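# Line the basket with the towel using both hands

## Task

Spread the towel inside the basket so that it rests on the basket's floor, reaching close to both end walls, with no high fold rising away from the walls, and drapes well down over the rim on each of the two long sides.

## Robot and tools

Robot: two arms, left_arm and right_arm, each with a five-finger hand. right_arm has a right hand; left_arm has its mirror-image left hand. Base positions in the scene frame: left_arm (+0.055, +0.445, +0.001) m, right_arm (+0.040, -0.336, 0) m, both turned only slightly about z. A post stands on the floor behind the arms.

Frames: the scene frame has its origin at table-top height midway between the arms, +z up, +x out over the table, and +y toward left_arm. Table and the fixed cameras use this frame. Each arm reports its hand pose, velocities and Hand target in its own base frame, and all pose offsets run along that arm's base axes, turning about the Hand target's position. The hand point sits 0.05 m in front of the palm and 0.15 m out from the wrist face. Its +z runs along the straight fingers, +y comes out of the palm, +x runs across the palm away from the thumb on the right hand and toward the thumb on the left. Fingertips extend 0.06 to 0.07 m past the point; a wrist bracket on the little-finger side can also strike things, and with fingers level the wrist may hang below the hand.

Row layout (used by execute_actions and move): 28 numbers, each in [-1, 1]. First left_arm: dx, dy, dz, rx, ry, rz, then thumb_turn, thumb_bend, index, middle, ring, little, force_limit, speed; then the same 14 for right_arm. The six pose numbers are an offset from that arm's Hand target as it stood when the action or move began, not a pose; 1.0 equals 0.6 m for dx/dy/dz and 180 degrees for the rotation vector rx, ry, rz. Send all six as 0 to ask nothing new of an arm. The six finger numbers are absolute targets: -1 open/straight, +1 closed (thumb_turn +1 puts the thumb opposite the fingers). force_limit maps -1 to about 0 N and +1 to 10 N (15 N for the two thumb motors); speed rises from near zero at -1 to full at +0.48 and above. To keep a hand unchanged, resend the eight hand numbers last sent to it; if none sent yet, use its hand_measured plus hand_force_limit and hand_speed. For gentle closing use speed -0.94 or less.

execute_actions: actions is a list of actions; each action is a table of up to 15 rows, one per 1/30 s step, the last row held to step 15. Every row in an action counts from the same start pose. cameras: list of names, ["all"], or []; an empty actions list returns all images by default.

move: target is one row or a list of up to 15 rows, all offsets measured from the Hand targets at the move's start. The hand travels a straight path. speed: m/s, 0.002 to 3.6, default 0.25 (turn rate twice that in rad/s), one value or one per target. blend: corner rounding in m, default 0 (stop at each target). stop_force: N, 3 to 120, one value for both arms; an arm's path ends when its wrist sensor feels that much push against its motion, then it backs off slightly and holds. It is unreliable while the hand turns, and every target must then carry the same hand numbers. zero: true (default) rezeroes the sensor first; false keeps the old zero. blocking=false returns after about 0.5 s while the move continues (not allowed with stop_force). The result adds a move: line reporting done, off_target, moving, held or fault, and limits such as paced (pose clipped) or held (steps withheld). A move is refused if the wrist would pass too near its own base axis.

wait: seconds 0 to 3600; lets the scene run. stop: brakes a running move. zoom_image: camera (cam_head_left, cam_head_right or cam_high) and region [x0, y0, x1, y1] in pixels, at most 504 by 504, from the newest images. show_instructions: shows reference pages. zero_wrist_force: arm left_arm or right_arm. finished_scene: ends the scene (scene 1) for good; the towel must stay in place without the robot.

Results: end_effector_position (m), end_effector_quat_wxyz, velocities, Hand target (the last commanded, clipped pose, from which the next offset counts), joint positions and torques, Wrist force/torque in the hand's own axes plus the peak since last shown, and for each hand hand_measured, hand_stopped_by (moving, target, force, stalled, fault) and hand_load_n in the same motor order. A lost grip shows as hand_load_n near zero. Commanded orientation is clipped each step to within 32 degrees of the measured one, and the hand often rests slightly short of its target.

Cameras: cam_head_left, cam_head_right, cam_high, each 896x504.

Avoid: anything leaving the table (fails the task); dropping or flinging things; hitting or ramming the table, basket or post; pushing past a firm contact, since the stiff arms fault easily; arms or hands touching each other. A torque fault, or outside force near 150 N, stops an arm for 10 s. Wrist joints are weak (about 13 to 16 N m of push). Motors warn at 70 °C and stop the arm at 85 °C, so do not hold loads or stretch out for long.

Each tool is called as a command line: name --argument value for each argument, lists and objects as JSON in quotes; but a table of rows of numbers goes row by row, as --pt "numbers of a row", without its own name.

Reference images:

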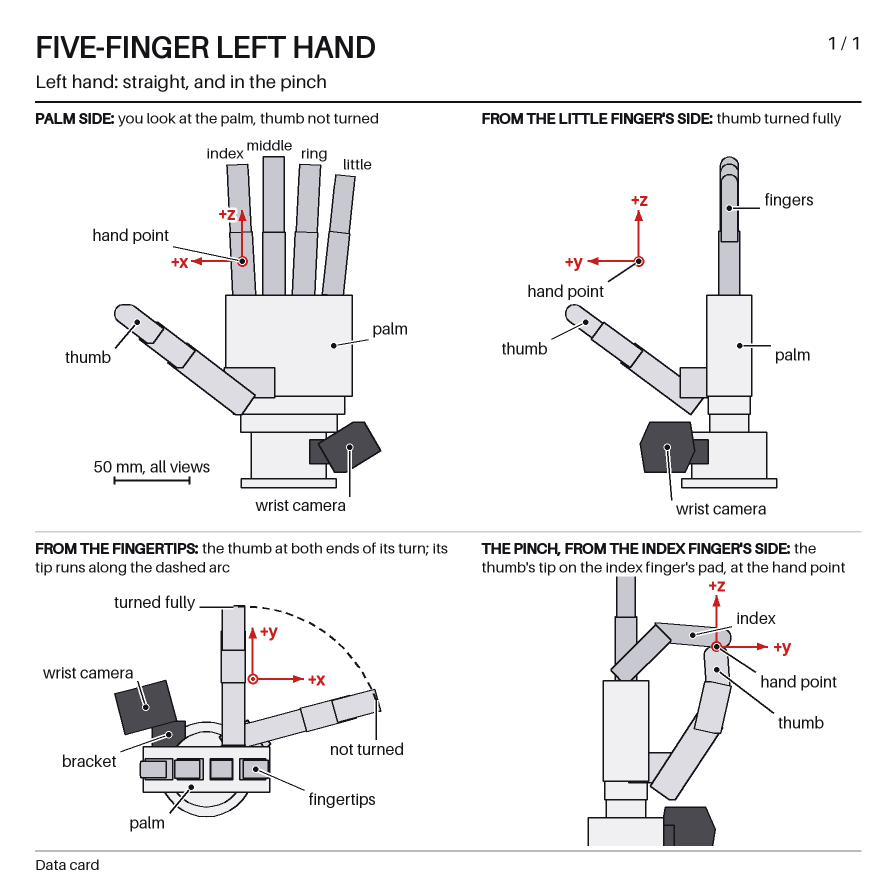

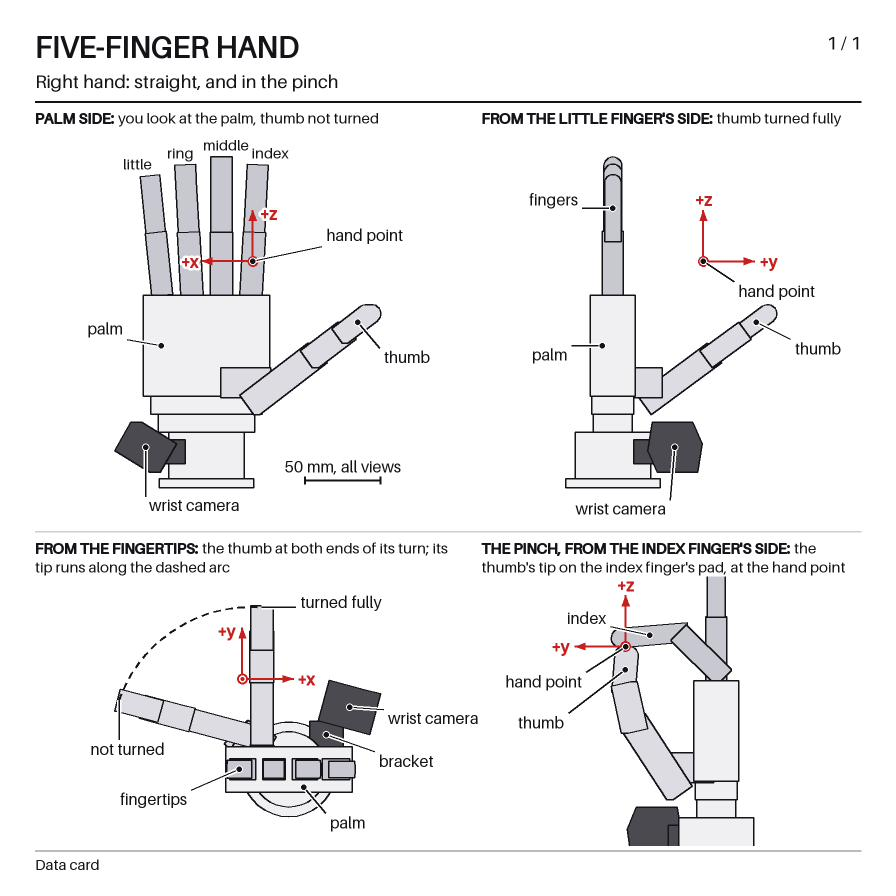

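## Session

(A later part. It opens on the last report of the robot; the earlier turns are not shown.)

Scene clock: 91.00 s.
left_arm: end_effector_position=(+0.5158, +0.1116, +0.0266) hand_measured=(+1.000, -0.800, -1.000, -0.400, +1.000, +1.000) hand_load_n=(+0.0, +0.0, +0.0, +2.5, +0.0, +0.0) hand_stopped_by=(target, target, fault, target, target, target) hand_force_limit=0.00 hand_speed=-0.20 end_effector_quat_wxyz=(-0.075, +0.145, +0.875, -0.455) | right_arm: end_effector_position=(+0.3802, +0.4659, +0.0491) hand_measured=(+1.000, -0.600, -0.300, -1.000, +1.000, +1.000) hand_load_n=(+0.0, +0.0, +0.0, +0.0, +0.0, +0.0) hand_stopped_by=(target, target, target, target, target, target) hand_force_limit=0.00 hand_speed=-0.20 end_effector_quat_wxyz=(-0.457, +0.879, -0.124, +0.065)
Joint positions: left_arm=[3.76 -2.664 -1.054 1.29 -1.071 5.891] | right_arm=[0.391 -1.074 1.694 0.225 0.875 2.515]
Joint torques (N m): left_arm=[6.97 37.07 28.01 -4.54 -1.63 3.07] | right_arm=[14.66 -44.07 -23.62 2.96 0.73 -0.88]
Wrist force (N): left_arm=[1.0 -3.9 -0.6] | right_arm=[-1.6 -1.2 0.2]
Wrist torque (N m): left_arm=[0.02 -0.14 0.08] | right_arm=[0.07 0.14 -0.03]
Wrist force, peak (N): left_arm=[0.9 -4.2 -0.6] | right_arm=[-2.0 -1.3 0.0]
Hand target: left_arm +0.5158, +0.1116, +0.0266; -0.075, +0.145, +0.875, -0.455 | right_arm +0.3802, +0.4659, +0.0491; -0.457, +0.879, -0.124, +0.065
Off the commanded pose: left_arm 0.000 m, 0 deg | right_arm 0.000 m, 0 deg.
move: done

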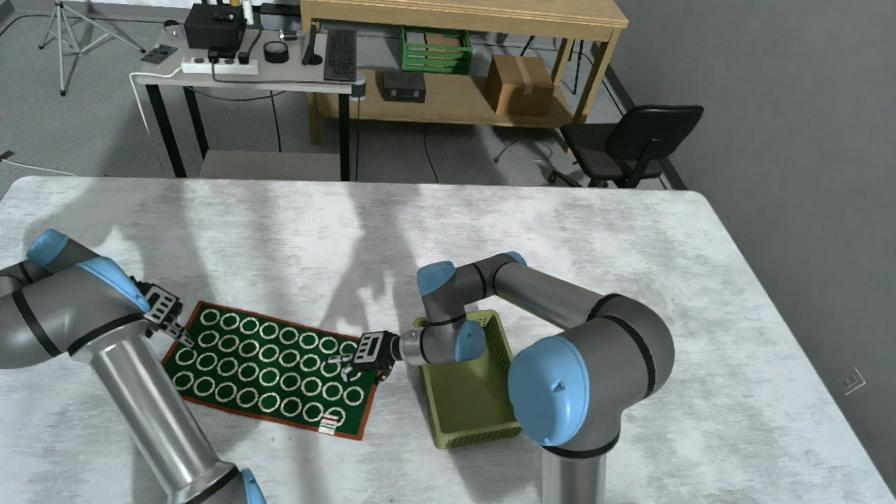

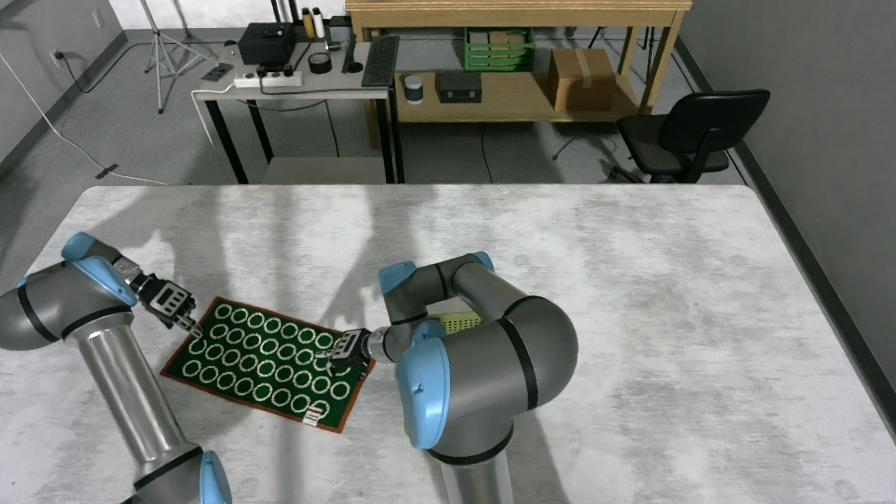

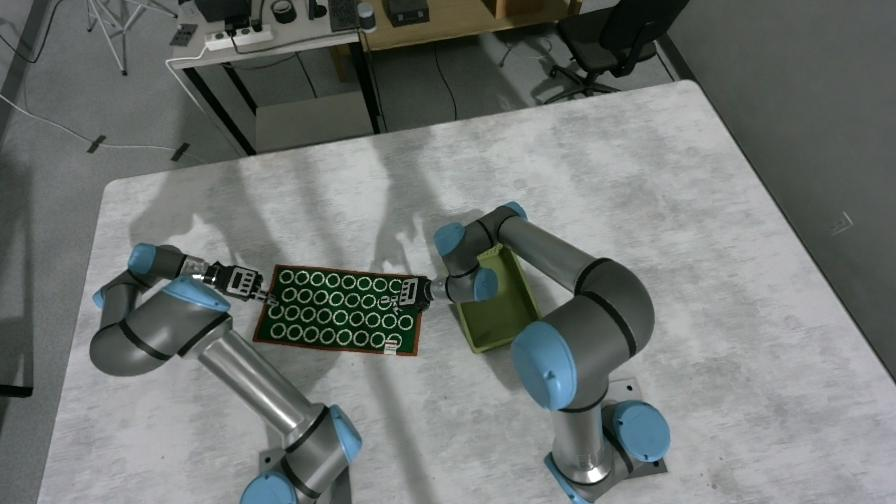

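move --pt "0 0 -0.0012 0 0 0 1 -0.8 -0.4 -0.4 1 1 0 -0.2 0.0165 0.0107 -0.03 0 0 0 1 -0.7 -0.1 -1 1 1 0 -0.2" --speed 0.05

move --pt "0 0 0 0 0 0 1 -0.8 -0.4 -0.4 1 1 0 -0.2 0 0 -0.085 0 0 0 1 -0.7 -0.1 -1 1 1 0 -0.2" --speed 0.008 --stop_force 5 --cameras '["cam_head_left"]'

zoom_image --camera "cam_head_left" --region '[300, 310, 420, 430]'

Scene clock: 92.63 s.
left_arm: end_effector_position=(+0.5158, +0.1116, +0.0259) hand_measured=(+1.000, -0.800, -1.000, -0.400, +1.000, +1.000) hand_load_n=(+0.0, +0.0, +0.0, +3.5, +0.5, +0.0) hand_stopped_by=(target, target, fault, target, target, target) hand_force_limit=0.00 hand_speed=-0.20 end_effector_quat_wxyz=(-0.075, +0.145, +0.875, -0.455) | right_arm: end_effector_position=(+0.3901, +0.4723, +0.0312) hand_measured=(+1.000, -0.700, -0.100, -1.000, +1.000, +1.000) hand_load_n=(+0.0, +0.0, +0.0, +0.0, +0.0, +0.0) hand_stopped_by=(target, target, target, target, target, target) hand_force_limit=0.00 hand_speed=-0.20 end_effector_quat_wxyz=(-0.457, +0.879, -0.124, +0.065)
Joint positions: left_arm=[3.76 -2.665 -1.054 1.291 -1.071 5.891] | right_arm=[0.396 -1.026 1.67 0.198 0.878 2.52]
Joint torques (N m): left_arm=[7.51 35.61 29.12 1.37 -1.7 2.97] | right_arm=[14.36 -29.96 -22.9 -1.12 0.82 0.89]
Wrist force (N): left_arm=[0.9 -7.7 -3.3] | right_arm=[-1.7 -1.3 0.2]
Wrist torque (N m): left_arm=[0.07 -0.20 0.16] | right_arm=[0.05 0.15 -0.04]
Wrist force, peak (N): left_arm=[0.9 -7.7 -3.3] | right_arm=[-1.9 -1.1 -0.2]
Hand target: left_arm +0.5158, +0.1116, +0.0259; -0.075, +0.145, +0.875, -0.455 | right_arm +0.3901, +0.4723, +0.0311; -0.457, +0.879, -0.124, +0.065
Off the commanded pose: left_arm 0.000 m, 0 deg | right_arm 0.000 m, 0 deg.
move: done

Scene clock: 94.77 s.
left_arm: end_effector_position=(+0.5158, +0.1116, +0.0259) hand_measured=(+1.000, -0.800, -1.000, -0.400, +1.000, +1.000) hand_load_n=(+0.0, +0.0, +0.0, +3.5, +0.0, +0.5) hand_stopped_by=(target, target, fault, target, target, target) hand_force_limit=0.00 hand_speed=-0.20 end_effector_quat_wxyz=(-0.075, +0.145, +0.875, -0.455) | right_arm: end_effector_position=(+0.3902, +0.4723, +0.0230) hand_measured=(+1.000, -0.700, -0.100, -1.000, +1.000, +1.000) hand_load_n=(+0.0, -0.5, +0.0, +0.0, +0.0, +0.0) hand_stopped_by=(target, target, target, target, target, target) hand_force_limit=0.00 hand_speed=-0.20 end_effector_quat_wxyz=(-0.457, +0.879, -0.124, +0.065)
Joint positions: left_arm=[3.76 -2.665 -1.054 1.291 -1.071 5.891] | right_arm=[0.396 -1.014 1.676 0.181 0.878 2.52]
Joint torques (N m): left_arm=[5.83 35.52 27.73 1.22 -1.63 3.04] | right_arm=[14.02 -43.92 -22.2 2.91 0.69 0.44]
Wrist force (N): left_arm=[0.8 -7.4 -3.3] | right_arm=[-2.2 -5.3 -2.5]
Wrist torque (N m): left_arm=[0.12 -0.17 0.14] | right_arm=[-0.08 0.23 -0.09]
Wrist force, peak (N): left_arm=[1.3 -7.7 -3.3] | right_arm=[-2.4 -7.3 -3.9]
Hand target: left_arm +0.5158, +0.1116, +0.0259; -0.075, +0.145, +0.875, -0.455 | right_arm +0.3902, +0.4723, +0.0230; -0.457, +0.879, -0.124, +0.065 (not the last commanded pose)
Off the commanded pose: left_arm 0.000 m, 0 deg | right_arm 0.043 m, 0 deg.
move: contact (right_arm)

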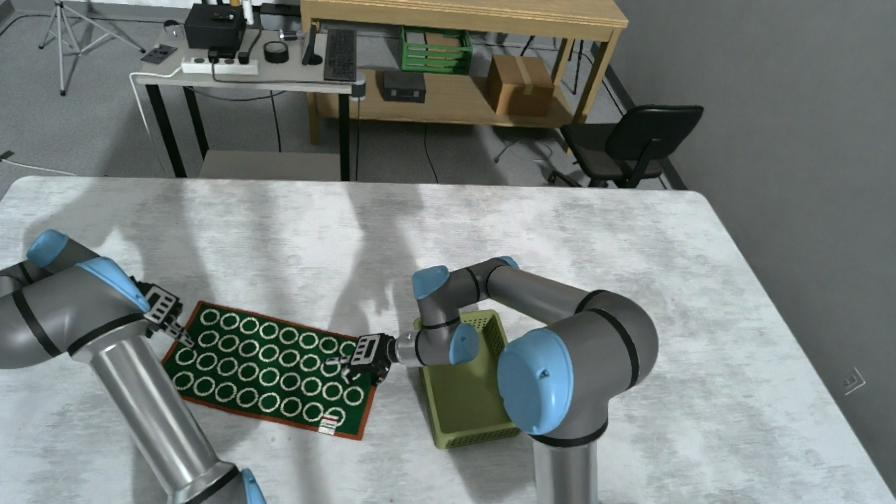

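Scaled by 4.200 from the camera's image (finer frame: 1280x720).

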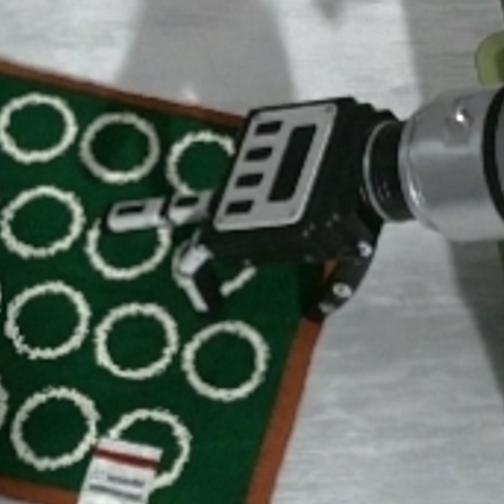

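move --pt "0 0 0 0 0 0 1 -0.8 -0.4 -0.4 1 1 0 -0.2 0 0 0.015 0 0 0 1 -0.7 -0.1 -1 1 1 0 -0.2" --speed 0.05

move --pt "0 0 0 0 0 0 1 -0.8 -0.4 -0.4 1 1 0 -0.2 0.0046 0.0192 0 0 0 0 1 -0.7 -0.1 -1 1 1 0 -0.2" --speed 0.05

move --pt "0 0 0 0 0 0 1 -0.8 -0.4 -0.4 1 1 0 -0.2 0 0 -0.085 0 0 0 1 -0.7 -0.1 -1 1 1 0 -0.2" --speed 0.008 --stop_force 5

execute_actions --actions '[[[0,0,0,0,0,0,1,-0.8,-0.4,-0.4,1,1,0,-0.2,0,0,-0.001,0,0,0,1,-0.3,-0.1,-1,1,1,0.4,-0.8]],[[0,0,0,0,0,0,1,-0.8,-0.4,-0.4,1,1,0,-0.2,0,0,0,0,0,0,1,-0.3,-0.1,-1,1,1,0.4,-0.8]]]' --cameras '["cam_head_left"]'

zoom_image --camera "cam_head_left" --region '[300, 310, 420, 430]'

Scene clock: 96.10 s.
left_arm: end_effector_position=(+0.5158, +0.1116, +0.0259) hand_measured=(+1.000, -0.800, -1.000, -0.400, +1.000, +1.000) hand_load_n=(+0.0, +0.0, +0.0, +3.5, +0.0, +0.0) hand_stopped_by=(target, target, fault, target, target, target) hand_force_limit=0.00 hand_speed=-0.20 end_effector_quat_wxyz=(-0.075, +0.145, +0.875, -0.455) | right_arm: end_effector_position=(+0.3901, +0.4723, +0.0320) hand_measured=(+1.000, -0.700, -0.100, -1.000, +1.000, +1.000) hand_load_n=(+0.0, +0.0, +0.0, +0.0, +0.0, +0.0) hand_stopped_by=(target, target, target, target, target, target) hand_force_limit=0.00 hand_speed=-0.20 end_effector_quat_wxyz=(-0.457, +0.879, -0.124, +0.065)
Joint positions: left_arm=[3.76 -2.665 -1.054 1.291 -1.071 5.891] | right_arm=[0.396 -1.027 1.669 0.2 0.878 2.52]
Joint torques (N m): left_arm=[5.69 35.38 28.06 1.36 -1.65 2.97] | right_arm=[13.06 -45.84 -23.98 3 0.55 -0.29]
Wrist force (N): left_arm=[1.0 -7.3 -3.3] | right_arm=[-1.5 -1.2 0.1]
Wrist torque (N m): left_arm=[0.12 -0.20 0.15] | right_arm=[0.09 0.11 -0.01]
Wrist force, peak (N): left_arm=[1.1 -7.8 -3.2] | right_arm=[-2.2 -5.3 -2.7]
Hand target: left_arm +0.5158, +0.1116, +0.0259; -0.075, +0.145, +0.875, -0.455 | right_arm +0.3902, +0.4723, +0.0320; -0.457, +0.879, -0.124, +0.065
Off the commanded pose: left_arm 0.000 m, 0 deg | right_arm 0.000 m, 0 deg.
move: done

Scene clock: 96.73 s.
left_arm: end_effector_position=(+0.5158, +0.1116, +0.0259) hand_measured=(+1.000, -0.800, -1.000, -0.400, +1.000, +1.000) hand_load_n=(+0.0, +0.0, +0.0, +3.5, +0.0, +0.5) hand_stopped_by=(target, target, fault, target, target, target) hand_force_limit=0.00 hand_speed=-0.20 end_effector_quat_wxyz=(-0.075, +0.145, +0.875, -0.455) | right_arm: end_effector_position=(+0.3929, +0.4838, +0.0320) hand_measured=(+1.000, -0.700, -0.100, -1.000, +1.000, +1.000) hand_load_n=(+0.0, +0.0, +0.0, +0.0, +0.0, +0.0) hand_stopped_by=(target, target, target, target, target, target) hand_force_limit=0.00 hand_speed=-0.20 end_effector_quat_wxyz=(-0.457, +0.879, -0.124, +0.065)
Joint positions: left_arm=[3.76 -2.665 -1.054 1.291 -1.071 5.891] | right_arm=[0.416 -1.012 1.64 0.202 0.892 2.539]
Joint torques (N m): left_arm=[5.8 35.15 27.47 1.22 -1.63 2.95] | right_arm=[14.16 -31.59 -23.78 3.01 0.69 1.35]
Wrist force (N): left_arm=[0.8 -7.5 -3.1] | right_arm=[-1.6 -1.0 0.1]
Wrist torque (N m): left_arm=[0.09 -0.18 0.15] | right_arm=[0.12 0.13 -0.17]
Wrist force, peak (N): left_arm=[1.2 -7.7 -3.4] | right_arm=[-1.9 -1.3 0.4]
Hand target: left_arm +0.5158, +0.1116, +0.0259; -0.075, +0.145, +0.875, -0.455 | right_arm +0.3929, +0.4838, +0.0320; -0.457, +0.879, -0.124, +0.065
Off the commanded pose: left_arm 0.000 m, 0 deg | right_arm 0.000 m, 0 deg.
move: done

Scene clock: 99.00 s.
left_arm: end_effector_position=(+0.5158, +0.1116, +0.0259) hand_measured=(+1.000, -0.800, -1.000, -0.400, +1.000, +1.000) hand_load_n=(+0.0, +0.0, -0.5, +3.5, +0.0, +0.0) hand_stopped_by=(target, target, fault, target, target, target) hand_force_limit=0.00 hand_speed=-0.20 end_effector_quat_wxyz=(-0.075, +0.145, +0.875, -0.455) | right_arm: end_effector_position=(+0.3929, +0.4838, +0.0230) hand_measured=(+1.000, -0.700, -0.100, -1.000, +1.000, +1.000) hand_load_n=(+0.0, +0.0, +0.0, +0.0, +0.0, +0.0) hand_stopped_by=(target, target, target, target, target, target) hand_force_limit=0.00 hand_speed=-0.20 end_effector_quat_wxyz=(-0.457, +0.879, -0.124, +0.065)
Joint positions: left_arm=[3.76 -2.665 -1.054 1.291 -1.071 5.891] | right_arm=[0.416 -0.999 1.646 0.182 0.892 2.539]
Joint torques (N m): left_arm=[4.25 34.53 27.34 1.24 -1.62 3] | right_arm=[14.1 -44.41 -22.44 2.85 0.87 0.52]
Wrist force (N): left_arm=[0.7 -7.6 -3.0] | right_arm=[-1.6 -5.1 -2.5]
Wrist torque (N m): left_arm=[0.04 -0.15 0.14] | right_arm=[-0.06 0.15 -0.20]
Wrist force, peak (N): left_arm=[1.2 -7.7 -3.3] | right_arm=[-1.9 -7.4 -3.8]
Hand target: left_arm +0.5158, +0.1116, +0.0259; -0.075, +0.145, +0.875, -0.455 | right_arm +0.3929, +0.4838, +0.0230; -0.457, +0.879, -0.124, +0.065 (not the last commanded pose)
Off the commanded pose: left_arm 0.000 m, 0 deg | right_arm 0.042 m, 0 deg.
move: contact (right_arm)

Scene clock: 100.67 s.
left_arm: end_effector_position=(+0.5158, +0.1116, +0.0259) hand_measured=(+1.000, -0.800, -1.000, -0.400, +1.000, +1.000) hand_load_n=(+0.0, +0.0, +0.0, +3.5, +0.0, +0.0) hand_stopped_by=(target, target, fault, target, target, target) hand_force_limit=0.00 hand_speed=-0.20 end_effector_quat_wxyz=(-0.075, +0.145, +0.875, -0.455) | right_arm: end_effector_position=(+0.3929, +0.4838, +0.0224) hand_measured=(+1.000, -0.300, -0.100, -1.000, +1.000, +1.000) hand_load_n=(+0.0, +0.0, +0.0, +0.0, +0.0, +0.5) hand_stopped_by=(target, target, target, target, target, target) hand_force_limit=0.40 hand_speed=-0.80 end_effector_quat_wxyz=(-0.457, +0.879, -0.124, +0.065)
Joint positions: left_arm=[3.76 -2.665 -1.054 1.291 -1.071 5.891] | right_arm=[0.416 -0.998 1.647 0.181 0.892 2.539]
Joint torques (N m): left_arm=[4.63 35.39 25.91 1.19 -1.61 3.05] | right_arm=[13.33 -30.18 -4.85 -0.16 0.67 -0.56]
Wrist force (N): left_arm=[1.0 -7.5 -3.1] | right_arm=[-1.9 -6.9 -2.5]
Wrist torque (N m): left_arm=[0.09 -0.20 0.16] | right_arm=[-0.06 0.17 -0.22]
Wrist force, peak (N): left_arm=[1.1 -7.6 -3.2] | right_arm=[-2.2 -8.5 -4.9]
Hand target: left_arm +0.5158, +0.1116, +0.0259; -0.075, +0.145, +0.875, -0.455 | right_arm +0.3929, +0.4838, +0.0224; -0.457, +0.879, -0.124, +0.065
Off the commanded pose: left_arm 0.000 m, 0 deg | right_arm 0.000 m, 0 deg.
Step readings (end_effector_position of left_arm | right_arm):
0: (+0.5158, +0.1116, +0.0259) | (+0.3929, +0.4838, +0.0230)
1: (+0.5158, +0.1116, +0.0259) | (+0.3929, +0.4838, +0.0230)
2: (+0.5158, +0.1116, +0.0259) | (+0.3929, +0.4838, +0.0230)
4: (+0.5158, +0.1116, +0.0259) | (+0.3930, +0.4838, +0.0228)
8: (+0.5158, +0.1116, +0.0259) | (+0.3930, +0.4838, +0.0226)
15: (+0.5158, +0.1116, +0.0259) | (+0.3929, +0.4838, +0.0224)
16: (+0.5158, +0.1116, +0.0259) | (+0.3929, +0.4838, +0.0224)
17: (+0.5158, +0.1116, +0.0259) | (+0.3929, +0.4838, +0.0224)
19: (+0.5158, +0.1116, +0.0259) | (+0.3929, +0.4838, +0.0224)
23: (+0.5158, +0.1116, +0.0259) | (+0.3929, +0.4838, +0.0224)
30: (+0.5158, +0.1116, +0.0259) | (+0.3929, +0.4838, +0.0224)

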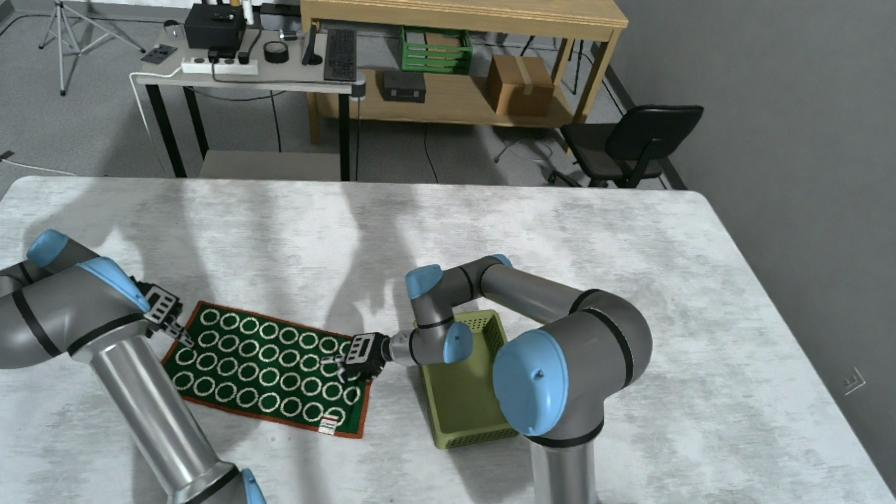

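Scaled by 4.200 from the camera's image (finer frame: 1280x720).

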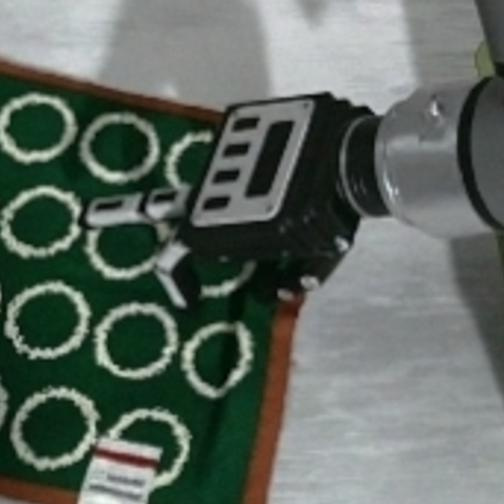

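execute_actions --actions '[[[0,0,0,0,0,0,1,-0.8,-0.4,-0.4,1,1,0,-0.2,0,0,-0.003,0,0,0,1,-0.2,0.05,-1,1,1,0.4,-0.85]],[[0,0,0,0,0,0,1,-0.8,-0.4,-0.4,1,1,0,-0.2,0,0,-0.005,0,0,0,1,-0.1,0.2,-1,1,1,0.4,-0.85]]]' --cameras '["cam_head_left"]'

zoom_image --camera "cam_head_left" --region '[300, 310, 420, 430]'

Scene clock: 102.27 s.
left_arm: end_effector_position=(+0.5158, +0.1116, +0.0259) hand_measured=(+1.000, -0.800, -1.000, -0.400, +1.000, +1.000) hand_load_n=(+0.0, +0.0, +0.0, +3.5, +0.0, +0.0) hand_stopped_by=(target, target, fault, target, target, target) hand_force_limit=0.00 hand_speed=-0.20 end_effector_quat_wxyz=(-0.075, +0.145, +0.875, -0.455) | right_arm: end_effector_position=(+0.3929, +0.4838, +0.0176) hand_measured=(+1.000, -0.100, +0.200, -1.000, +1.000, +1.000) hand_load_n=(+0.0, +0.0, +0.5, -0.5, +0.0, +0.0) hand_stopped_by=(target, target, target, target, target, target) hand_force_limit=0.40 hand_speed=-0.85 end_effector_quat_wxyz=(-0.457, +0.879, -0.124, +0.065)
Joint positions: left_arm=[3.76 -2.665 -1.054 1.291 -1.071 5.891] | right_arm=[0.416 -0.991 1.65 0.171 0.892 2.539]
Joint torques (N m): left_arm=[3.39 35.52 25.72 1.17 -1.62 2.89] | right_arm=[12.06 -33.73 -8.27 -1.16 0.73 -0.24]
Wrist force (N): left_arm=[0.9 -7.0 -2.7] | right_arm=[-2.0 -2.0 0.2]
Wrist torque (N m): left_arm=[0.14 -0.17 0.14] | right_arm=[0.08 0.16 -0.19]
Wrist force, peak (N): left_arm=[1.1 -7.5 -3.3] | right_arm=[0.7 -16.0 -4.3]
Hand target: left_arm +0.5158, +0.1116, +0.0259; -0.075, +0.145, +0.875, -0.455 | right_arm +0.3929, +0.4838, +0.0176; -0.457, +0.879, -0.124, +0.065
Off the commanded pose: left_arm 0.000 m, 0 deg | right_arm 0.000 m, 0 deg.
Step readings (end_effector_position of left_arm | right_arm):
0: (+0.5158, +0.1116, +0.0259) | (+0.3929, +0.4838, +0.0224)
1: (+0.5158, +0.1116, +0.0259) | (+0.3929, +0.4838, +0.0224)
2: (+0.5158, +0.1116, +0.0259) | (+0.3929, +0.4838, +0.0221)
4: (+0.5158, +0.1116, +0.0259) | (+0.3929, +0.4838, +0.0213)
8: (+0.5158, +0.1116, +0.0259) | (+0.3930, +0.4838, +0.0208)
15: (+0.5158, +0.1116, +0.0259) | (+0.3929, +0.4838, +0.0206)
16: (+0.5158, +0.1116, +0.0259) | (+0.3929, +0.4838, +0.0205)
17: (+0.5158, +0.1116, +0.0259) | (+0.3929, +0.4838, +0.0199)
19: (+0.5158, +0.1116, +0.0259) | (+0.3929, +0.4838, +0.0187)
23: (+0.5158, +0.1116, +0.0259) | (+0.3929, +0.4838, +0.0178)
30: (+0.5158, +0.1116, +0.0259) | (+0.3929, +0.4838, +0.0176)

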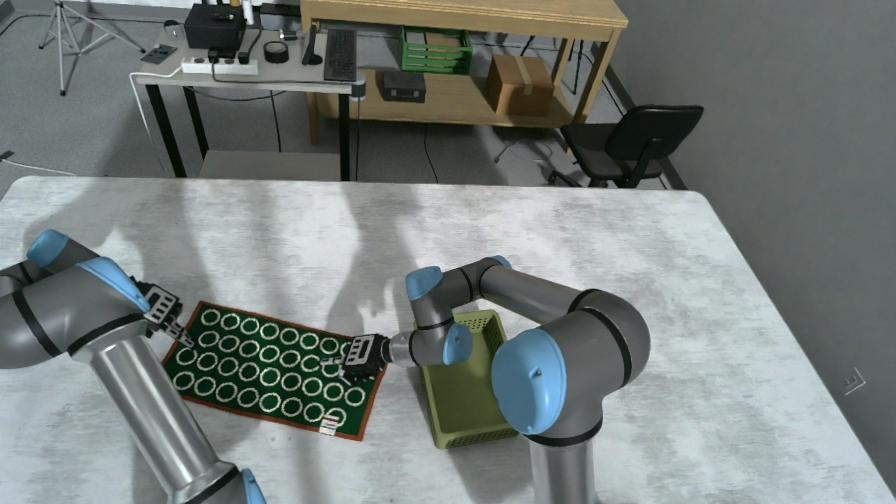

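Scaled by 4.200 from the camera's image (finer frame: 1280x720).

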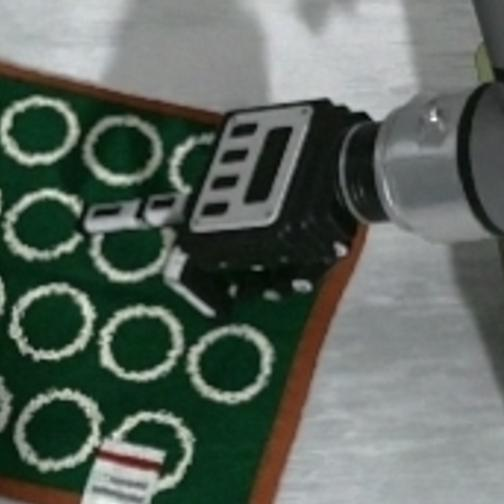

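move --pt "0 0 0 0 0 0 1 -0.8 -0.4 -0.4 1 1 0 -0.2 0 0 -0.03 0 0 0 1 -0.1 0.2 -1 1 1 0.4 -0.85" --speed 0.005 --stop_force 4

move --pt "0 0 0 0 0 0 1 -0.8 -0.4 -0.4 1 1 0 -0.2 0 0 0.005 0 0 0 1 0.0 0.35 -1 1 1 0.4 -0.85" --speed 0.05

move --pt "0 0 0 0 0 0 1 -0.8 -0.4 -0.4 1 1 0 -0.2 0 0 -0.03 0 0 0 1 0.0 0.35 -1 1 1 0.4 -0.85" --speed 0.005 --stop_force 4

Scene clock: 104.40 s.
left_arm: end_effector_position=(+0.5158, +0.1116, +0.0259) hand_measured=(+1.000, -0.800, -1.000, -0.400, +1.000, +1.000) hand_load_n=(+0.0, +0.0, +0.0, +4.0, +0.0, +0.0) hand_stopped_by=(target, target, fault, target, target, target) hand_force_limit=0.00 hand_speed=-0.20 end_effector_quat_wxyz=(-0.075, +0.145, +0.875, -0.455) | right_arm: end_effector_position=(+0.3930, +0.4838, +0.0165) hand_measured=(+1.000, -0.100, +0.200, -1.000, +1.000, +1.000) hand_load_n=(+0.0, +0.0, +0.0, +0.0, +0.0, +0.0) hand_stopped_by=(target, target, target, target, target, target) hand_force_limit=0.40 hand_speed=-0.85 end_effector_quat_wxyz=(-0.457, +0.879, -0.124, +0.065)
Joint positions: left_arm=[3.76 -2.665 -1.054 1.291 -1.071 5.891] | right_arm=[0.416 -0.989 1.651 0.168 0.892 2.539]
Joint torques (N m): left_arm=[2.64 34.77 24.92 1.26 -1.65 2.79] | right_arm=[11.38 -45.12 -21.99 3.16 0.59 0.91]
Wrist force (N): left_arm=[0.9 -7.3 -2.8] | right_arm=[-2.4 -6.3 -1.1]
Wrist torque (N m): left_arm=[0.11 -0.18 0.15] | right_arm=[-0.07 0.19 -0.22]
Wrist force, peak (N): left_arm=[1.1 -7.6 -3.0] | right_arm=[-2.4 -7.7 -0.9]
Hand target: left_arm +0.5158, +0.1116, +0.0259; -0.075, +0.145, +0.875, -0.455 | right_arm +0.3930, +0.4838, +0.0165; -0.457, +0.879, -0.124, +0.065 (not the last commanded pose)
Off the commanded pose: left_arm 0.000 m, 0 deg | right_arm 0.017 m, 0 deg.
move: contact (right_arm)

Scene clock: 105.07 s.
left_arm: end_effector_position=(+0.5158, +0.1116, +0.0259) hand_measured=(+1.000, -0.800, -1.000, -0.400, +1.000, +1.000) hand_load_n=(+0.0, +0.0, +0.0, +3.5, +0.0, +0.0) hand_stopped_by=(target, target, fault, target, target, target) hand_force_limit=0.00 hand_speed=-0.20 end_effector_quat_wxyz=(-0.075, +0.145, +0.875, -0.455) | right_arm: end_effector_position=(+0.3930, +0.4838, +0.0195) hand_measured=(+1.000, -0.014, +0.280, -1.000, +1.000, +1.000) hand_load_n=(+0.0, +10.5, +9.5, +0.0, +0.0, +0.0) hand_stopped_by=(target, force, force, target, target, target) hand_force_limit=0.40 hand_speed=-0.85 end_effector_quat_wxyz=(-0.457, +0.879, -0.124, +0.065)
Joint positions: left_arm=[3.76 -2.665 -1.054 1.291 -1.071 5.891] | right_arm=[0.416 -0.994 1.649 0.175 0.892 2.539]
Joint torques (N m): left_arm=[3 35.48 23.65 1.3 -1.51 2.87] | right_arm=[12.03 -46.87 -23.47 2.98 -2.13 0.27]
Wrist force (N): left_arm=[1.0 -6.9 -3.0] | right_arm=[-1.8 -1.3 0.1]
Wrist torque (N m): left_arm=[0.15 -0.19 0.14] | right_arm=[0.05 0.16 -0.19]
Wrist force, peak (N): left_arm=[0.8 -7.6 -3.1] | right_arm=[-2.2 -6.1 -0.8]
Hand target: left_arm +0.5158, +0.1116, +0.0259; -0.075, +0.145, +0.875, -0.455 | right_arm +0.3930, +0.4838, +0.0195; -0.457, +0.879, -0.124, +0.065
Off the commanded pose: left_arm 0.000 m, 0 deg | right_arm 0.000 m, 0 deg.
move: done

Scene clock: 106.93 s.
left_arm: end_effector_position=(+0.5158, +0.1116, +0.0259) hand_measured=(+1.000, -0.800, -1.000, -0.400, +1.000, +1.000) hand_load_n=(+0.0, +0.0, +0.0, +3.5, +0.0, +0.0) hand_stopped_by=(target, target, fault, target, target, target) hand_force_limit=0.00 hand_speed=-0.20 end_effector_quat_wxyz=(-0.075, +0.145, +0.875, -0.455) | right_arm: end_effector_position=(+0.3930, +0.4838, +0.0164) hand_measured=(+1.000, -0.014, +0.280, -1.000, +1.000, +1.000) hand_load_n=(+0.0, +10.5, +9.0, +0.0, +0.0, +0.0) hand_stopped_by=(target, force, force, target, target, target) hand_force_limit=0.40 hand_speed=-0.85 end_effector_quat_wxyz=(-0.457, +0.879, -0.124, +0.065)
Joint positions: left_arm=[3.76 -2.665 -1.054 1.291 -1.071 5.891] | right_arm=[0.416 -0.989 1.651 0.168 0.892 2.539]
Joint torques (N m): left_arm=[2.27 35.91 23.85 1.27 -1.62 2.95] | right_arm=[11.99 -45.06 -22.5 3.06 -1.02 0.11]
Wrist force (N): left_arm=[1.0 -6.9 -2.7] | right_arm=[-1.6 -4.9 -1.8]
Wrist torque (N m): left_arm=[0.15 -0.18 0.14] | right_arm=[-0.06 0.16 -0.21]
Wrist force, peak (N): left_arm=[1.1 -7.5 -3.5] | right_arm=[-1.9 -6.0 -2.0]
Hand target: left_arm +0.5158, +0.1116, +0.0259; -0.075, +0.145, +0.875, -0.455 | right_arm +0.3930, +0.4838, +0.0164; -0.457, +0.879, -0.124, +0.065 (not the last commanded pose)
Off the commanded pose: left_arm 0.000 m, 0 deg | right_arm 0.015 m, 0 deg.
move: contact (right_arm)

move --pt "0 0 0 0 0 0 1 -0.8 -0.4 -0.4 1 1 0 -0.2 0 0 0.025 0 0 0 1 -0.7 -0.1 -1 1 1 0.2 -0.2" --speed 0.05

move --pt "0 0 0 0 0 0 1 -0.8 -0.4 -0.4 1 1 0 -0.2 0 0 -0.085 0 0 0 1 -0.7 -0.1 -1 1 1 0.2 -0.2" --speed 0.008 --stop_force 5 --cameras '["cam_head_left"]'

zoom_image --camera "cam_head_left" --region '[300, 310, 420, 430]'

Scene clock: 108.90 s.
left_arm: end_effector_position=(+0.5158, +0.1116, +0.0259) hand_measured=(+1.000, -0.800, -1.000, -0.400, +1.000, +1.000) hand_load_n=(+0.0, +0.0, +0.0, +3.5, +0.0, +0.0) hand_stopped_by=(target, target, fault, target, target, target) hand_force_limit=0.00 hand_speed=-0.20 end_effector_quat_wxyz=(-0.075, +0.145, +0.875, -0.455) | right_arm: end_effector_position=(+0.3930, +0.4838, +0.0314) hand_measured=(+1.000, -0.700, -0.100, -1.000, +1.000, +1.000) hand_load_n=(+0.0, +0.0, +0.0, +0.0, +0.0, +0.0) hand_stopped_by=(target, target, target, target, target, target) hand_force_limit=0.20 hand_speed=-0.20 end_effector_quat_wxyz=(-0.457, +0.879, -0.124, +0.065)
Joint positions: left_arm=[3.76 -2.665 -1.054 1.291 -1.071 5.891] | right_arm=[0.416 -1.011 1.64 0.2 0.892 2.539]
Joint torques (N m): left_arm=[1.9 35.55 23.14 1.1 -1.59 2.97] | right_arm=[11.65 -46.24 -24.14 3.02 0.34 -1.17]
Wrist force (N): left_arm=[0.7 -7.1 -3.0] | right_arm=[-1.5 -1.0 0.1]
Wrist torque (N m): left_arm=[0.13 -0.16 0.13] | right_arm=[0.10 0.12 -0.17]
Wrist force, peak (N): left_arm=[1.1 -7.4 -3.3] | right_arm=[-1.9 -5.3 -2.0]
Hand target: left_arm +0.5158, +0.1116, +0.0259; -0.075, +0.145, +0.875, -0.455 | right_arm +0.3930, +0.4838, +0.0314; -0.457, +0.879, -0.124, +0.065
Off the commanded pose: left_arm 0.000 m, 0 deg | right_arm 0.000 m, 0 deg.
move: done

Scene clock: 110.77 s.
left_arm: end_effector_position=(+0.5158, +0.1116, +0.0259) hand_measured=(+1.000, -0.800, -1.000, -0.400, +1.000, +1.000) hand_load_n=(+0.0, +0.0, +0.0, +3.5, +0.0, +0.0) hand_stopped_by=(target, target, fault, target, target, target) hand_force_limit=0.00 hand_speed=-0.20 end_effector_quat_wxyz=(-0.075, +0.145, +0.875, -0.455) | right_arm: end_effector_position=(+0.3930, +0.4838, +0.0252) hand_measured=(+1.000, -0.700, -0.100, -1.000, +1.000, +1.000) hand_load_n=(+0.0, +0.0, -0.5, +0.0, +0.0, +0.0) hand_stopped_by=(target, target, target, target, target, target) hand_force_limit=0.20 hand_speed=-0.20 end_effector_quat_wxyz=(-0.457, +0.879, -0.124, +0.065)
Joint positions: left_arm=[3.76 -2.665 -1.054 1.291 -1.071 5.891] | right_arm=[0.416 -1.002 1.645 0.187 0.892 2.539]
Joint torques (N m): left_arm=[0.22 36.36 22.99 1.12 -1.57 2.83] | right_arm=[7.8 -44.05 -22.31 3.15 0.22 -0.99]
Wrist force (N): left_arm=[0.8 -7.1 -2.8] | right_arm=[-1.9 -5.3 -2.0]
Wrist torque (N m): left_arm=[0.12 -0.15 0.14] | right_arm=[0.00 0.18 -0.23]
Wrist force, peak (N): left_arm=[1.1 -7.4 -3.1] | right_arm=[-2.1 -6.5 -2.3]
Hand target: left_arm +0.5158, +0.1116, +0.0259; -0.075, +0.145, +0.875, -0.455 | right_arm +0.3930, +0.4838, +0.0252; -0.457, +0.879, -0.124, +0.065 (not the last commanded pose)
Off the commanded pose: left_arm 0.000 m, 0 deg | right_arm 0.045 m, 0 deg.
move: contact (right_arm)

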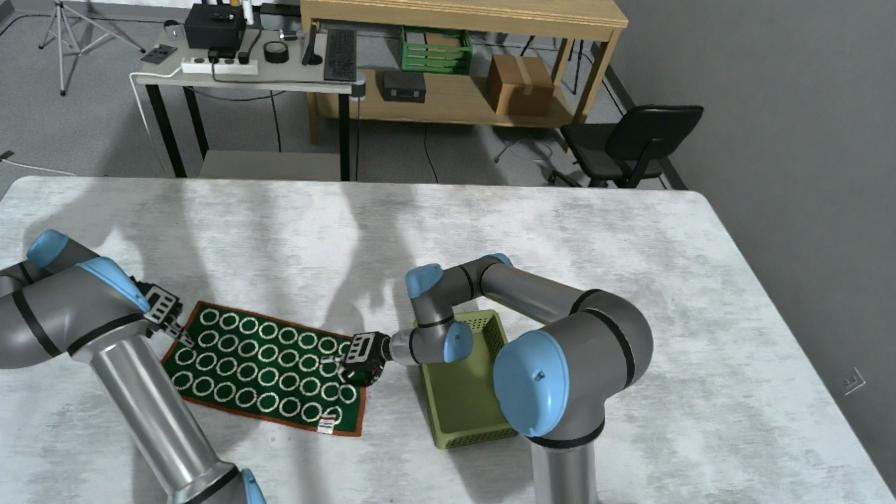

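Scaled by 4.200 from the camera's image (finer frame: 1280x720).

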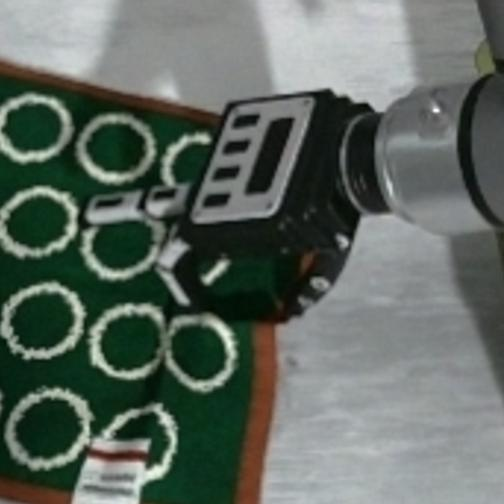

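execute_actions --actions '[]'

Scene clock: 112.50 s.
left_arm: end_effector_position=(+0.5158, +0.1116, +0.0259) hand_measured=(+1.000, -0.800, -1.000, -0.400, +1.000, +1.000) hand_load_n=(+0.0, +0.0, +0.0, +3.5, +0.5, +0.0) hand_stopped_by=(target, target, fault, target, target, target) hand_force_limit=0.00 hand_speed=-0.20 end_effector_quat_wxyz=(-0.075, +0.145, +0.875, -0.455) | right_arm: end_effector_position=(+0.3930, +0.4838, +0.0252) hand_measured=(+1.000, -0.700, -0.100, -1.000, +1.000, +1.000) hand_load_n=(+0.0, +0.0, -0.5, +0.0, +0.0, +0.0) hand_stopped_by=(target, target, target, target, target, target) hand_force_limit=0.20 hand_speed=-0.20 end_effector_quat_wxyz=(-0.457, +0.879, -0.124, +0.065)
Joint positions: left_arm=[3.76 -2.665 -1.054 1.291 -1.071 5.891] | right_arm=[0.416 -1.002 1.645 0.187 0.892 2.539]
Joint velocities: within noise
Joint torques (N m): left_arm=[0.51 36.2 22 1.06 -1.51 2.88] | right_arm=[7.62 -44.44 -22.57 3 0.19 -0.95]
Wrist force (N): left_arm=[1.1 -7.4 -3.2] | right_arm=[-1.8 -5.2 -2.0]
Wrist torque (N m): left_arm=[0.12 -0.22 0.16] | right_arm=[0.02 0.17 -0.21]
Wrist force, peak (N): left_arm=[1.1 -7.4 -3.2] | right_arm=[-2.0 -5.7 -2.1]
Hand target: left_arm +0.5158, +0.1116, +0.0259; -0.075, +0.145, +0.875, -0.455 | right_arm +0.3930, +0.4838, +0.0252; -0.457, +0.879, -0.124, +0.065 (not the last commanded pose)
Off the commanded pose: left_arm 0.000 m, 0 deg | right_arm 0.045 m, 0 deg.

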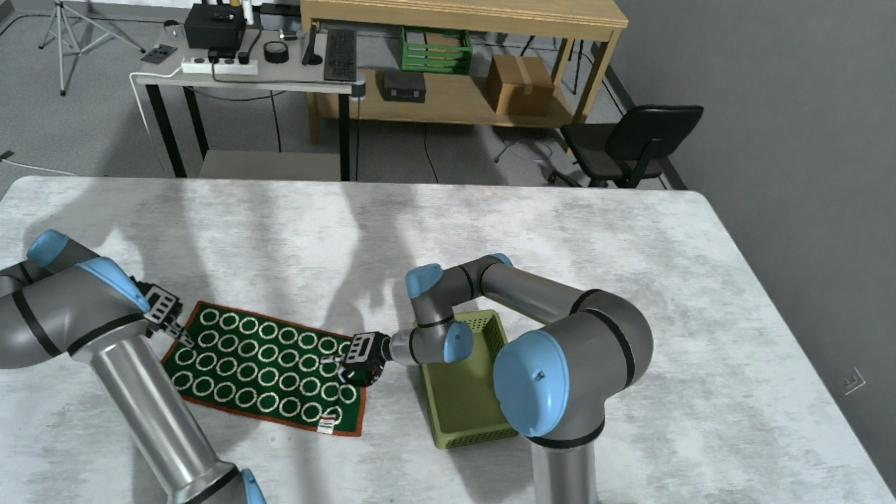

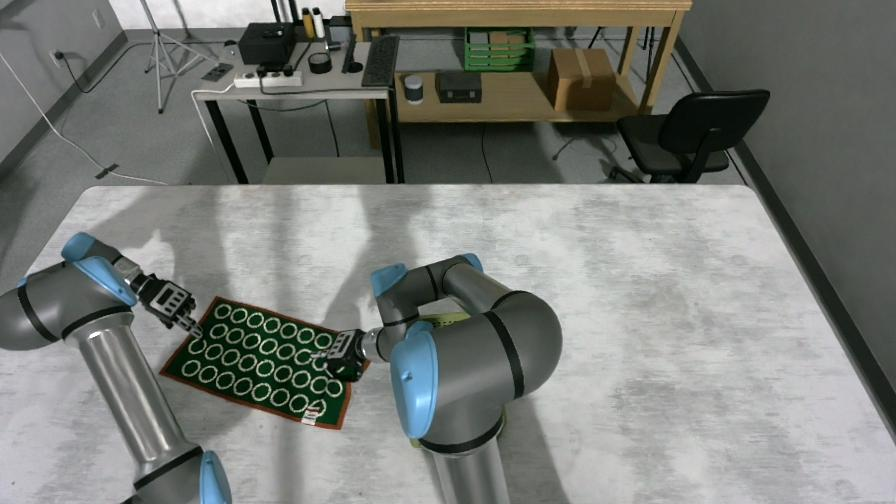

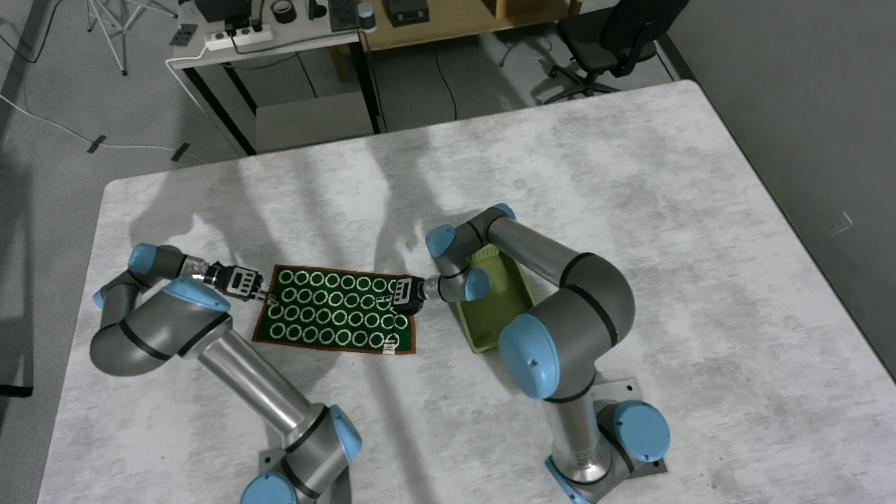

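zoom_image --camera "cam_head_left" --region '[290, 310, 410, 420]'

Scaled by 4.200 from the camera's image (finer frame: 1280x720).

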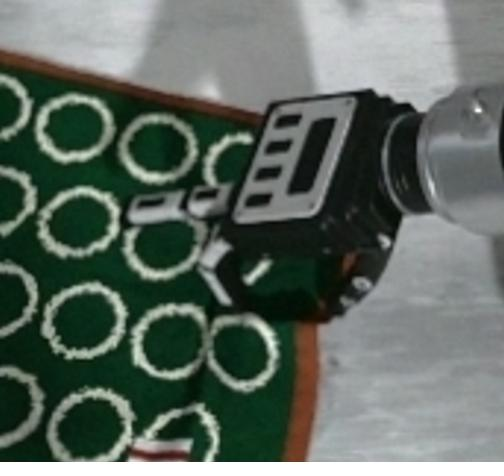

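execute_actions --actions '[[[0,0,0,0,0,0,1,-0.8,-0.4,-0.4,1,1,0,-0.2,0,0,-0.002,0,0,0,1,-0.5,-0.1,-1,1,1,0.6,-0.8]],[[0,0,0,0,0,0,1,-0.8,-0.4,-0.4,1,1,0,-0.2,0,0,-0.003,0,0,0,1,-0.3,-0.1,-1,1,1,0.6,-0.8]],[[0,0,0,0,0,0,1,-0.8,-0.4,-0.4,1,1,0,-0.2,0,0,-0.002,0,0,0,1,-0.25,0,-1,1,1,0.6,-0.8]],[[0,0,0,0,0,0,1,-0.8,-0.4,-0.4,1,1,0,-0.2,0,0,-0.002,0,0,0,1,-0.2,0.07,-1,1,1,0.6,-0.8]]]' --cameras '["cam_head_left"]'

zoom_image --camera "cam_head_left" --region '[290, 310, 410, 420]'

Scene clock: 115.90 s.
left_arm: end_effector_position=(+0.5158, +0.1116, +0.0259) hand_measured=(+1.000, -0.800, -1.000, -0.400, +1.000, +1.000) hand_load_n=(+0.0, +0.0, +0.0, +4.0, +0.0, +0.0) hand_stopped_by=(target, target, fault, target, target, target) hand_force_limit=0.00 hand_speed=-0.20 end_effector_quat_wxyz=(-0.075, +0.145, +0.875, -0.455) | right_arm: end_effector_position=(+0.3929, +0.4838, +0.0198) hand_measured=(+1.000, -0.200, +0.070, -1.000, +1.000, +1.000) hand_load_n=(+0.0, +0.0, +0.0, +0.0, +0.0, +0.0) hand_stopped_by=(target, target, target, target, target, target) hand_force_limit=0.60 hand_speed=-0.80 end_effector_quat_wxyz=(-0.457, +0.879, -0.124, +0.065)
Joint positions: left_arm=[3.76 -2.665 -1.054 1.291 -1.071 5.891] | right_arm=[0.416 -0.994 1.649 0.175 0.892 2.539]
Joint torques (N m): left_arm=[-0.89 36.23 21.54 1.09 -1.43 2.83] | right_arm=[7.69 -34.47 -10.15 -1.16 0.15 -0.47]
Wrist force (N): left_arm=[0.9 -6.9 -3.1] | right_arm=[-1.9 -2.8 -0.3]
Wrist torque (N m): left_arm=[0.18 -0.19 0.14] | right_arm=[0.11 0.18 -0.20]
Wrist force, peak (N): left_arm=[1.0 -7.6 -3.2] | right_arm=[1.3 -17.2 -7.0]
Hand target: left_arm +0.5158, +0.1116, +0.0259; -0.075, +0.145, +0.875, -0.455 | right_arm +0.3930, +0.4838, +0.0198; -0.457, +0.879, -0.124, +0.065
Off the commanded pose: left_arm 0.000 m, 0 deg | right_arm 0.000 m, 0 deg.
Step readings (end_effector_position of left_arm | right_arm):
0: (+0.5158, +0.1116, +0.0259) | (+0.3930, +0.4838, +0.0252)
1: (+0.5158, +0.1116, +0.0259) | (+0.3930, +0.4838, +0.0252)
2: (+0.5158, +0.1116, +0.0259) | (+0.3930, +0.4839, +0.0251)
4: (+0.5158, +0.1116, +0.0259) | (+0.3931, +0.4839, +0.0247)
8: (+0.5158, +0.1116, +0.0259) | (+0.3930, +0.4839, +0.0242)
15: (+0.5158, +0.1116, +0.0259) | (+0.3930, +0.4838, +0.0241)
16: (+0.5158, +0.1116, +0.0259) | (+0.3930, +0.4838, +0.0240)
17: (+0.5158, +0.1116, +0.0259) | (+0.3930, +0.4838, +0.0236)
19: (+0.5158, +0.1116, +0.0259) | (+0.3930, +0.4839, +0.0229)
23: (+0.5158, +0.1116, +0.0259) | (+0.3930, +0.4839, +0.0224)
30: (+0.5158, +0.1116, +0.0259) | (+0.3930, +0.4838, +0.0223)
31: (+0.5158, +0.1116, +0.0259) | (+0.3930, +0.4838, +0.0222)
32: (+0.5158, +0.1116, +0.0259) | (+0.3930, +0.4838, +0.0220)
34: (+0.5158, +0.1116, +0.0259) | (+0.3930, +0.4838, +0.0214)
38: (+0.5158, +0.1116, +0.0259) | (+0.3930, +0.4838, +0.0211)
45: (+0.5158, +0.1116, +0.0259) | (+0.3930, +0.4838, +0.0210)
46: (+0.5158, +0.1116, +0.0259) | (+0.3930, +0.4838, +0.0210)
47: (+0.5158, +0.1116, +0.0259) | (+0.3930, +0.4838, +0.0208)
49: (+0.5158, +0.1116, +0.0259) | (+0.3930, +0.4838, +0.0203)
53: (+0.5158, +0.1116, +0.0259) | (+0.3929, +0.4838, +0.0198)
60: (+0.5158, +0.1116, +0.0259) | (+0.3929, +0.4838, +0.0198)

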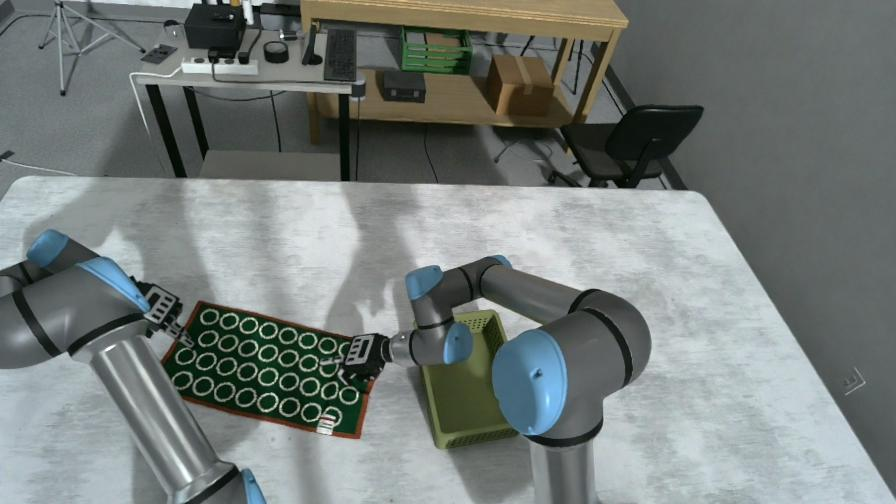

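Scaled by 4.200 from the camera's image (finer frame: 1280x720).

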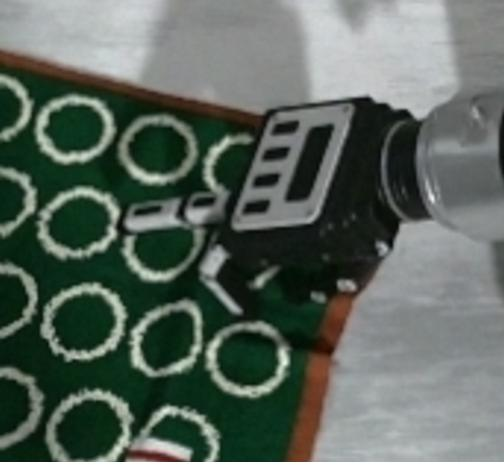

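execute_actions --actions '[[[0,0,0,0,0,0,1,-0.8,-0.4,-0.4,1,1,0,-0.2,0,0,-0.0038,0,0,0,1,-0.15,0.13,-1,1,1,0.6,-0.8]],[[0,0,0,0,0,0,1,-0.8,-0.4,-0.4,1,1,0,-0.2,0,0,-0.0035,0,0,0,1,-0.1,0.2,-1,1,1,0.6,-0.8]],[[0,0,0,0,0,0,1,-0.8,-0.4,-0.4,1,1,0,-0.2,0,0,0,0,0,0,1,0,0.35,-1,1,1,0.6,-0.8]],[[0,0,0,0,0,0,1,-0.8,-0.4,-0.4,1,1,0,-0.2,0,0,0,0,0,0,1,0.1,0.45,-1,1,1,0.6,-0.8]]]' --cameras '["cam_head_left"]'

zoom_image --camera "cam_head_left" --region '[290, 310, 410, 420]'

Scene clock: 118.70 s.
left_arm: end_effector_position=(+0.5158, +0.1116, +0.0259) hand_measured=(+1.000, -0.800, -1.000, -0.400, +1.000, +1.000) hand_load_n=(+0.0, +0.0, +0.0, +3.5, +0.0, +0.0) hand_stopped_by=(target, target, fault, target, target, target) hand_force_limit=0.00 hand_speed=-0.20 end_effector_quat_wxyz=(-0.075, +0.145, +0.875, -0.455) | right_arm: end_effector_position=(+0.3929, +0.4838, +0.0154) hand_measured=(+1.000, +0.012, +0.288, -1.000, +1.000, +1.000) hand_load_n=(+0.0, +12.5, +11.5, +0.0, +0.0, +0.0) hand_stopped_by=(target, force, force, target, target, target) hand_force_limit=0.60 hand_speed=-0.80 end_effector_quat_wxyz=(-0.457, +0.879, -0.124, +0.065)
Joint positions: left_arm=[3.76 -2.665 -1.054 1.291 -1.071 5.891] | right_arm=[0.416 -0.988 1.652 0.166 0.892 2.539]
Joint torques (N m): left_arm=[-1.88 36.71 20.38 1.12 -1.44 2.83] | right_arm=[7.48 -42.72 -15.48 -0.74 0.08 0.34]
Wrist force (N): left_arm=[1.0 -7.0 -2.7] | right_arm=[-1.8 -2.3 -0.4]
Wrist torque (N m): left_arm=[0.13 -0.19 0.15] | right_arm=[0.13 0.15 -0.18]
Wrist force, peak (N): left_arm=[0.8 -7.6 -3.0] | right_arm=[-0.5 -14.5 -2.8]
Hand target: left_arm +0.5158, +0.1116, +0.0259; -0.075, +0.145, +0.875, -0.455 | right_arm +0.3930, +0.4838, +0.0155; -0.457, +0.879, -0.124, +0.065
Off the commanded pose: left_arm 0.000 m, 0 deg | right_arm 0.000 m, 0 deg.
Step readings (end_effector_position of left_arm | right_arm):
0: (+0.5158, +0.1116, +0.0259) | (+0.3929, +0.4838, +0.0198)
1: (+0.5158, +0.1116, +0.0259) | (+0.3930, +0.4838, +0.0198)
2: (+0.5158, +0.1116, +0.0259) | (+0.3930, +0.4839, +0.0195)
4: (+0.5158, +0.1116, +0.0259) | (+0.3931, +0.4839, +0.0185)
8: (+0.5158, +0.1116, +0.0259) | (+0.3930, +0.4839, +0.0178)
15: (+0.5158, +0.1116, +0.0259) | (+0.3930, +0.4838, +0.0176)
16: (+0.5158, +0.1116, +0.0259) | (+0.3930, +0.4838, +0.0175)
17: (+0.5158, +0.1116, +0.0259) | (+0.3930, +0.4839, +0.0171)
19: (+0.5158, +0.1116, +0.0259) | (+0.3930, +0.4839, +0.0162)
23: (+0.5158, +0.1116, +0.0259) | (+0.3929, +0.4838, +0.0156)
30: (+0.5158, +0.1116, +0.0259) | (+0.3930, +0.4838, +0.0155)
31: (+0.5158, +0.1116, +0.0259) | (+0.3930, +0.4838, +0.0155)
32: (+0.5158, +0.1116, +0.0259) | (+0.3930, +0.4838, +0.0155)
34: (+0.5158, +0.1116, +0.0259) | (+0.3929, +0.4838, +0.0154)
38: (+0.5158, +0.1116, +0.0259) | (+0.3929, +0.4838, +0.0154)
45: (+0.5158, +0.1116, +0.0259) | (+0.3929, +0.4838, +0.0154)
46: (+0.5158, +0.1116, +0.0259) | (+0.3929, +0.4838, +0.0154)
47: (+0.5158, +0.1116, +0.0259) | (+0.3929, +0.4838, +0.0154)
49: (+0.5158, +0.1116, +0.0259) | (+0.3929, +0.4838, +0.0154)
53: (+0.5158, +0.1116, +0.0259) | (+0.3929, +0.4838, +0.0154)
60: (+0.5158, +0.1116, +0.0259) | (+0.3929, +0.4838, +0.0154)

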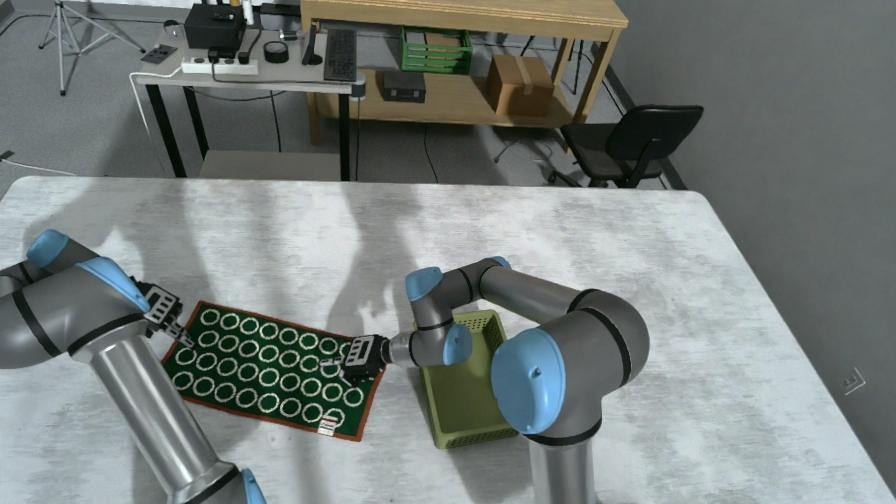

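Scaled by 4.200 from the camera's image (finer frame: 1280x720).

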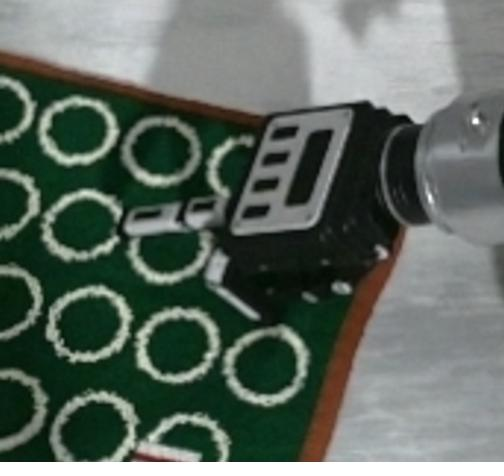

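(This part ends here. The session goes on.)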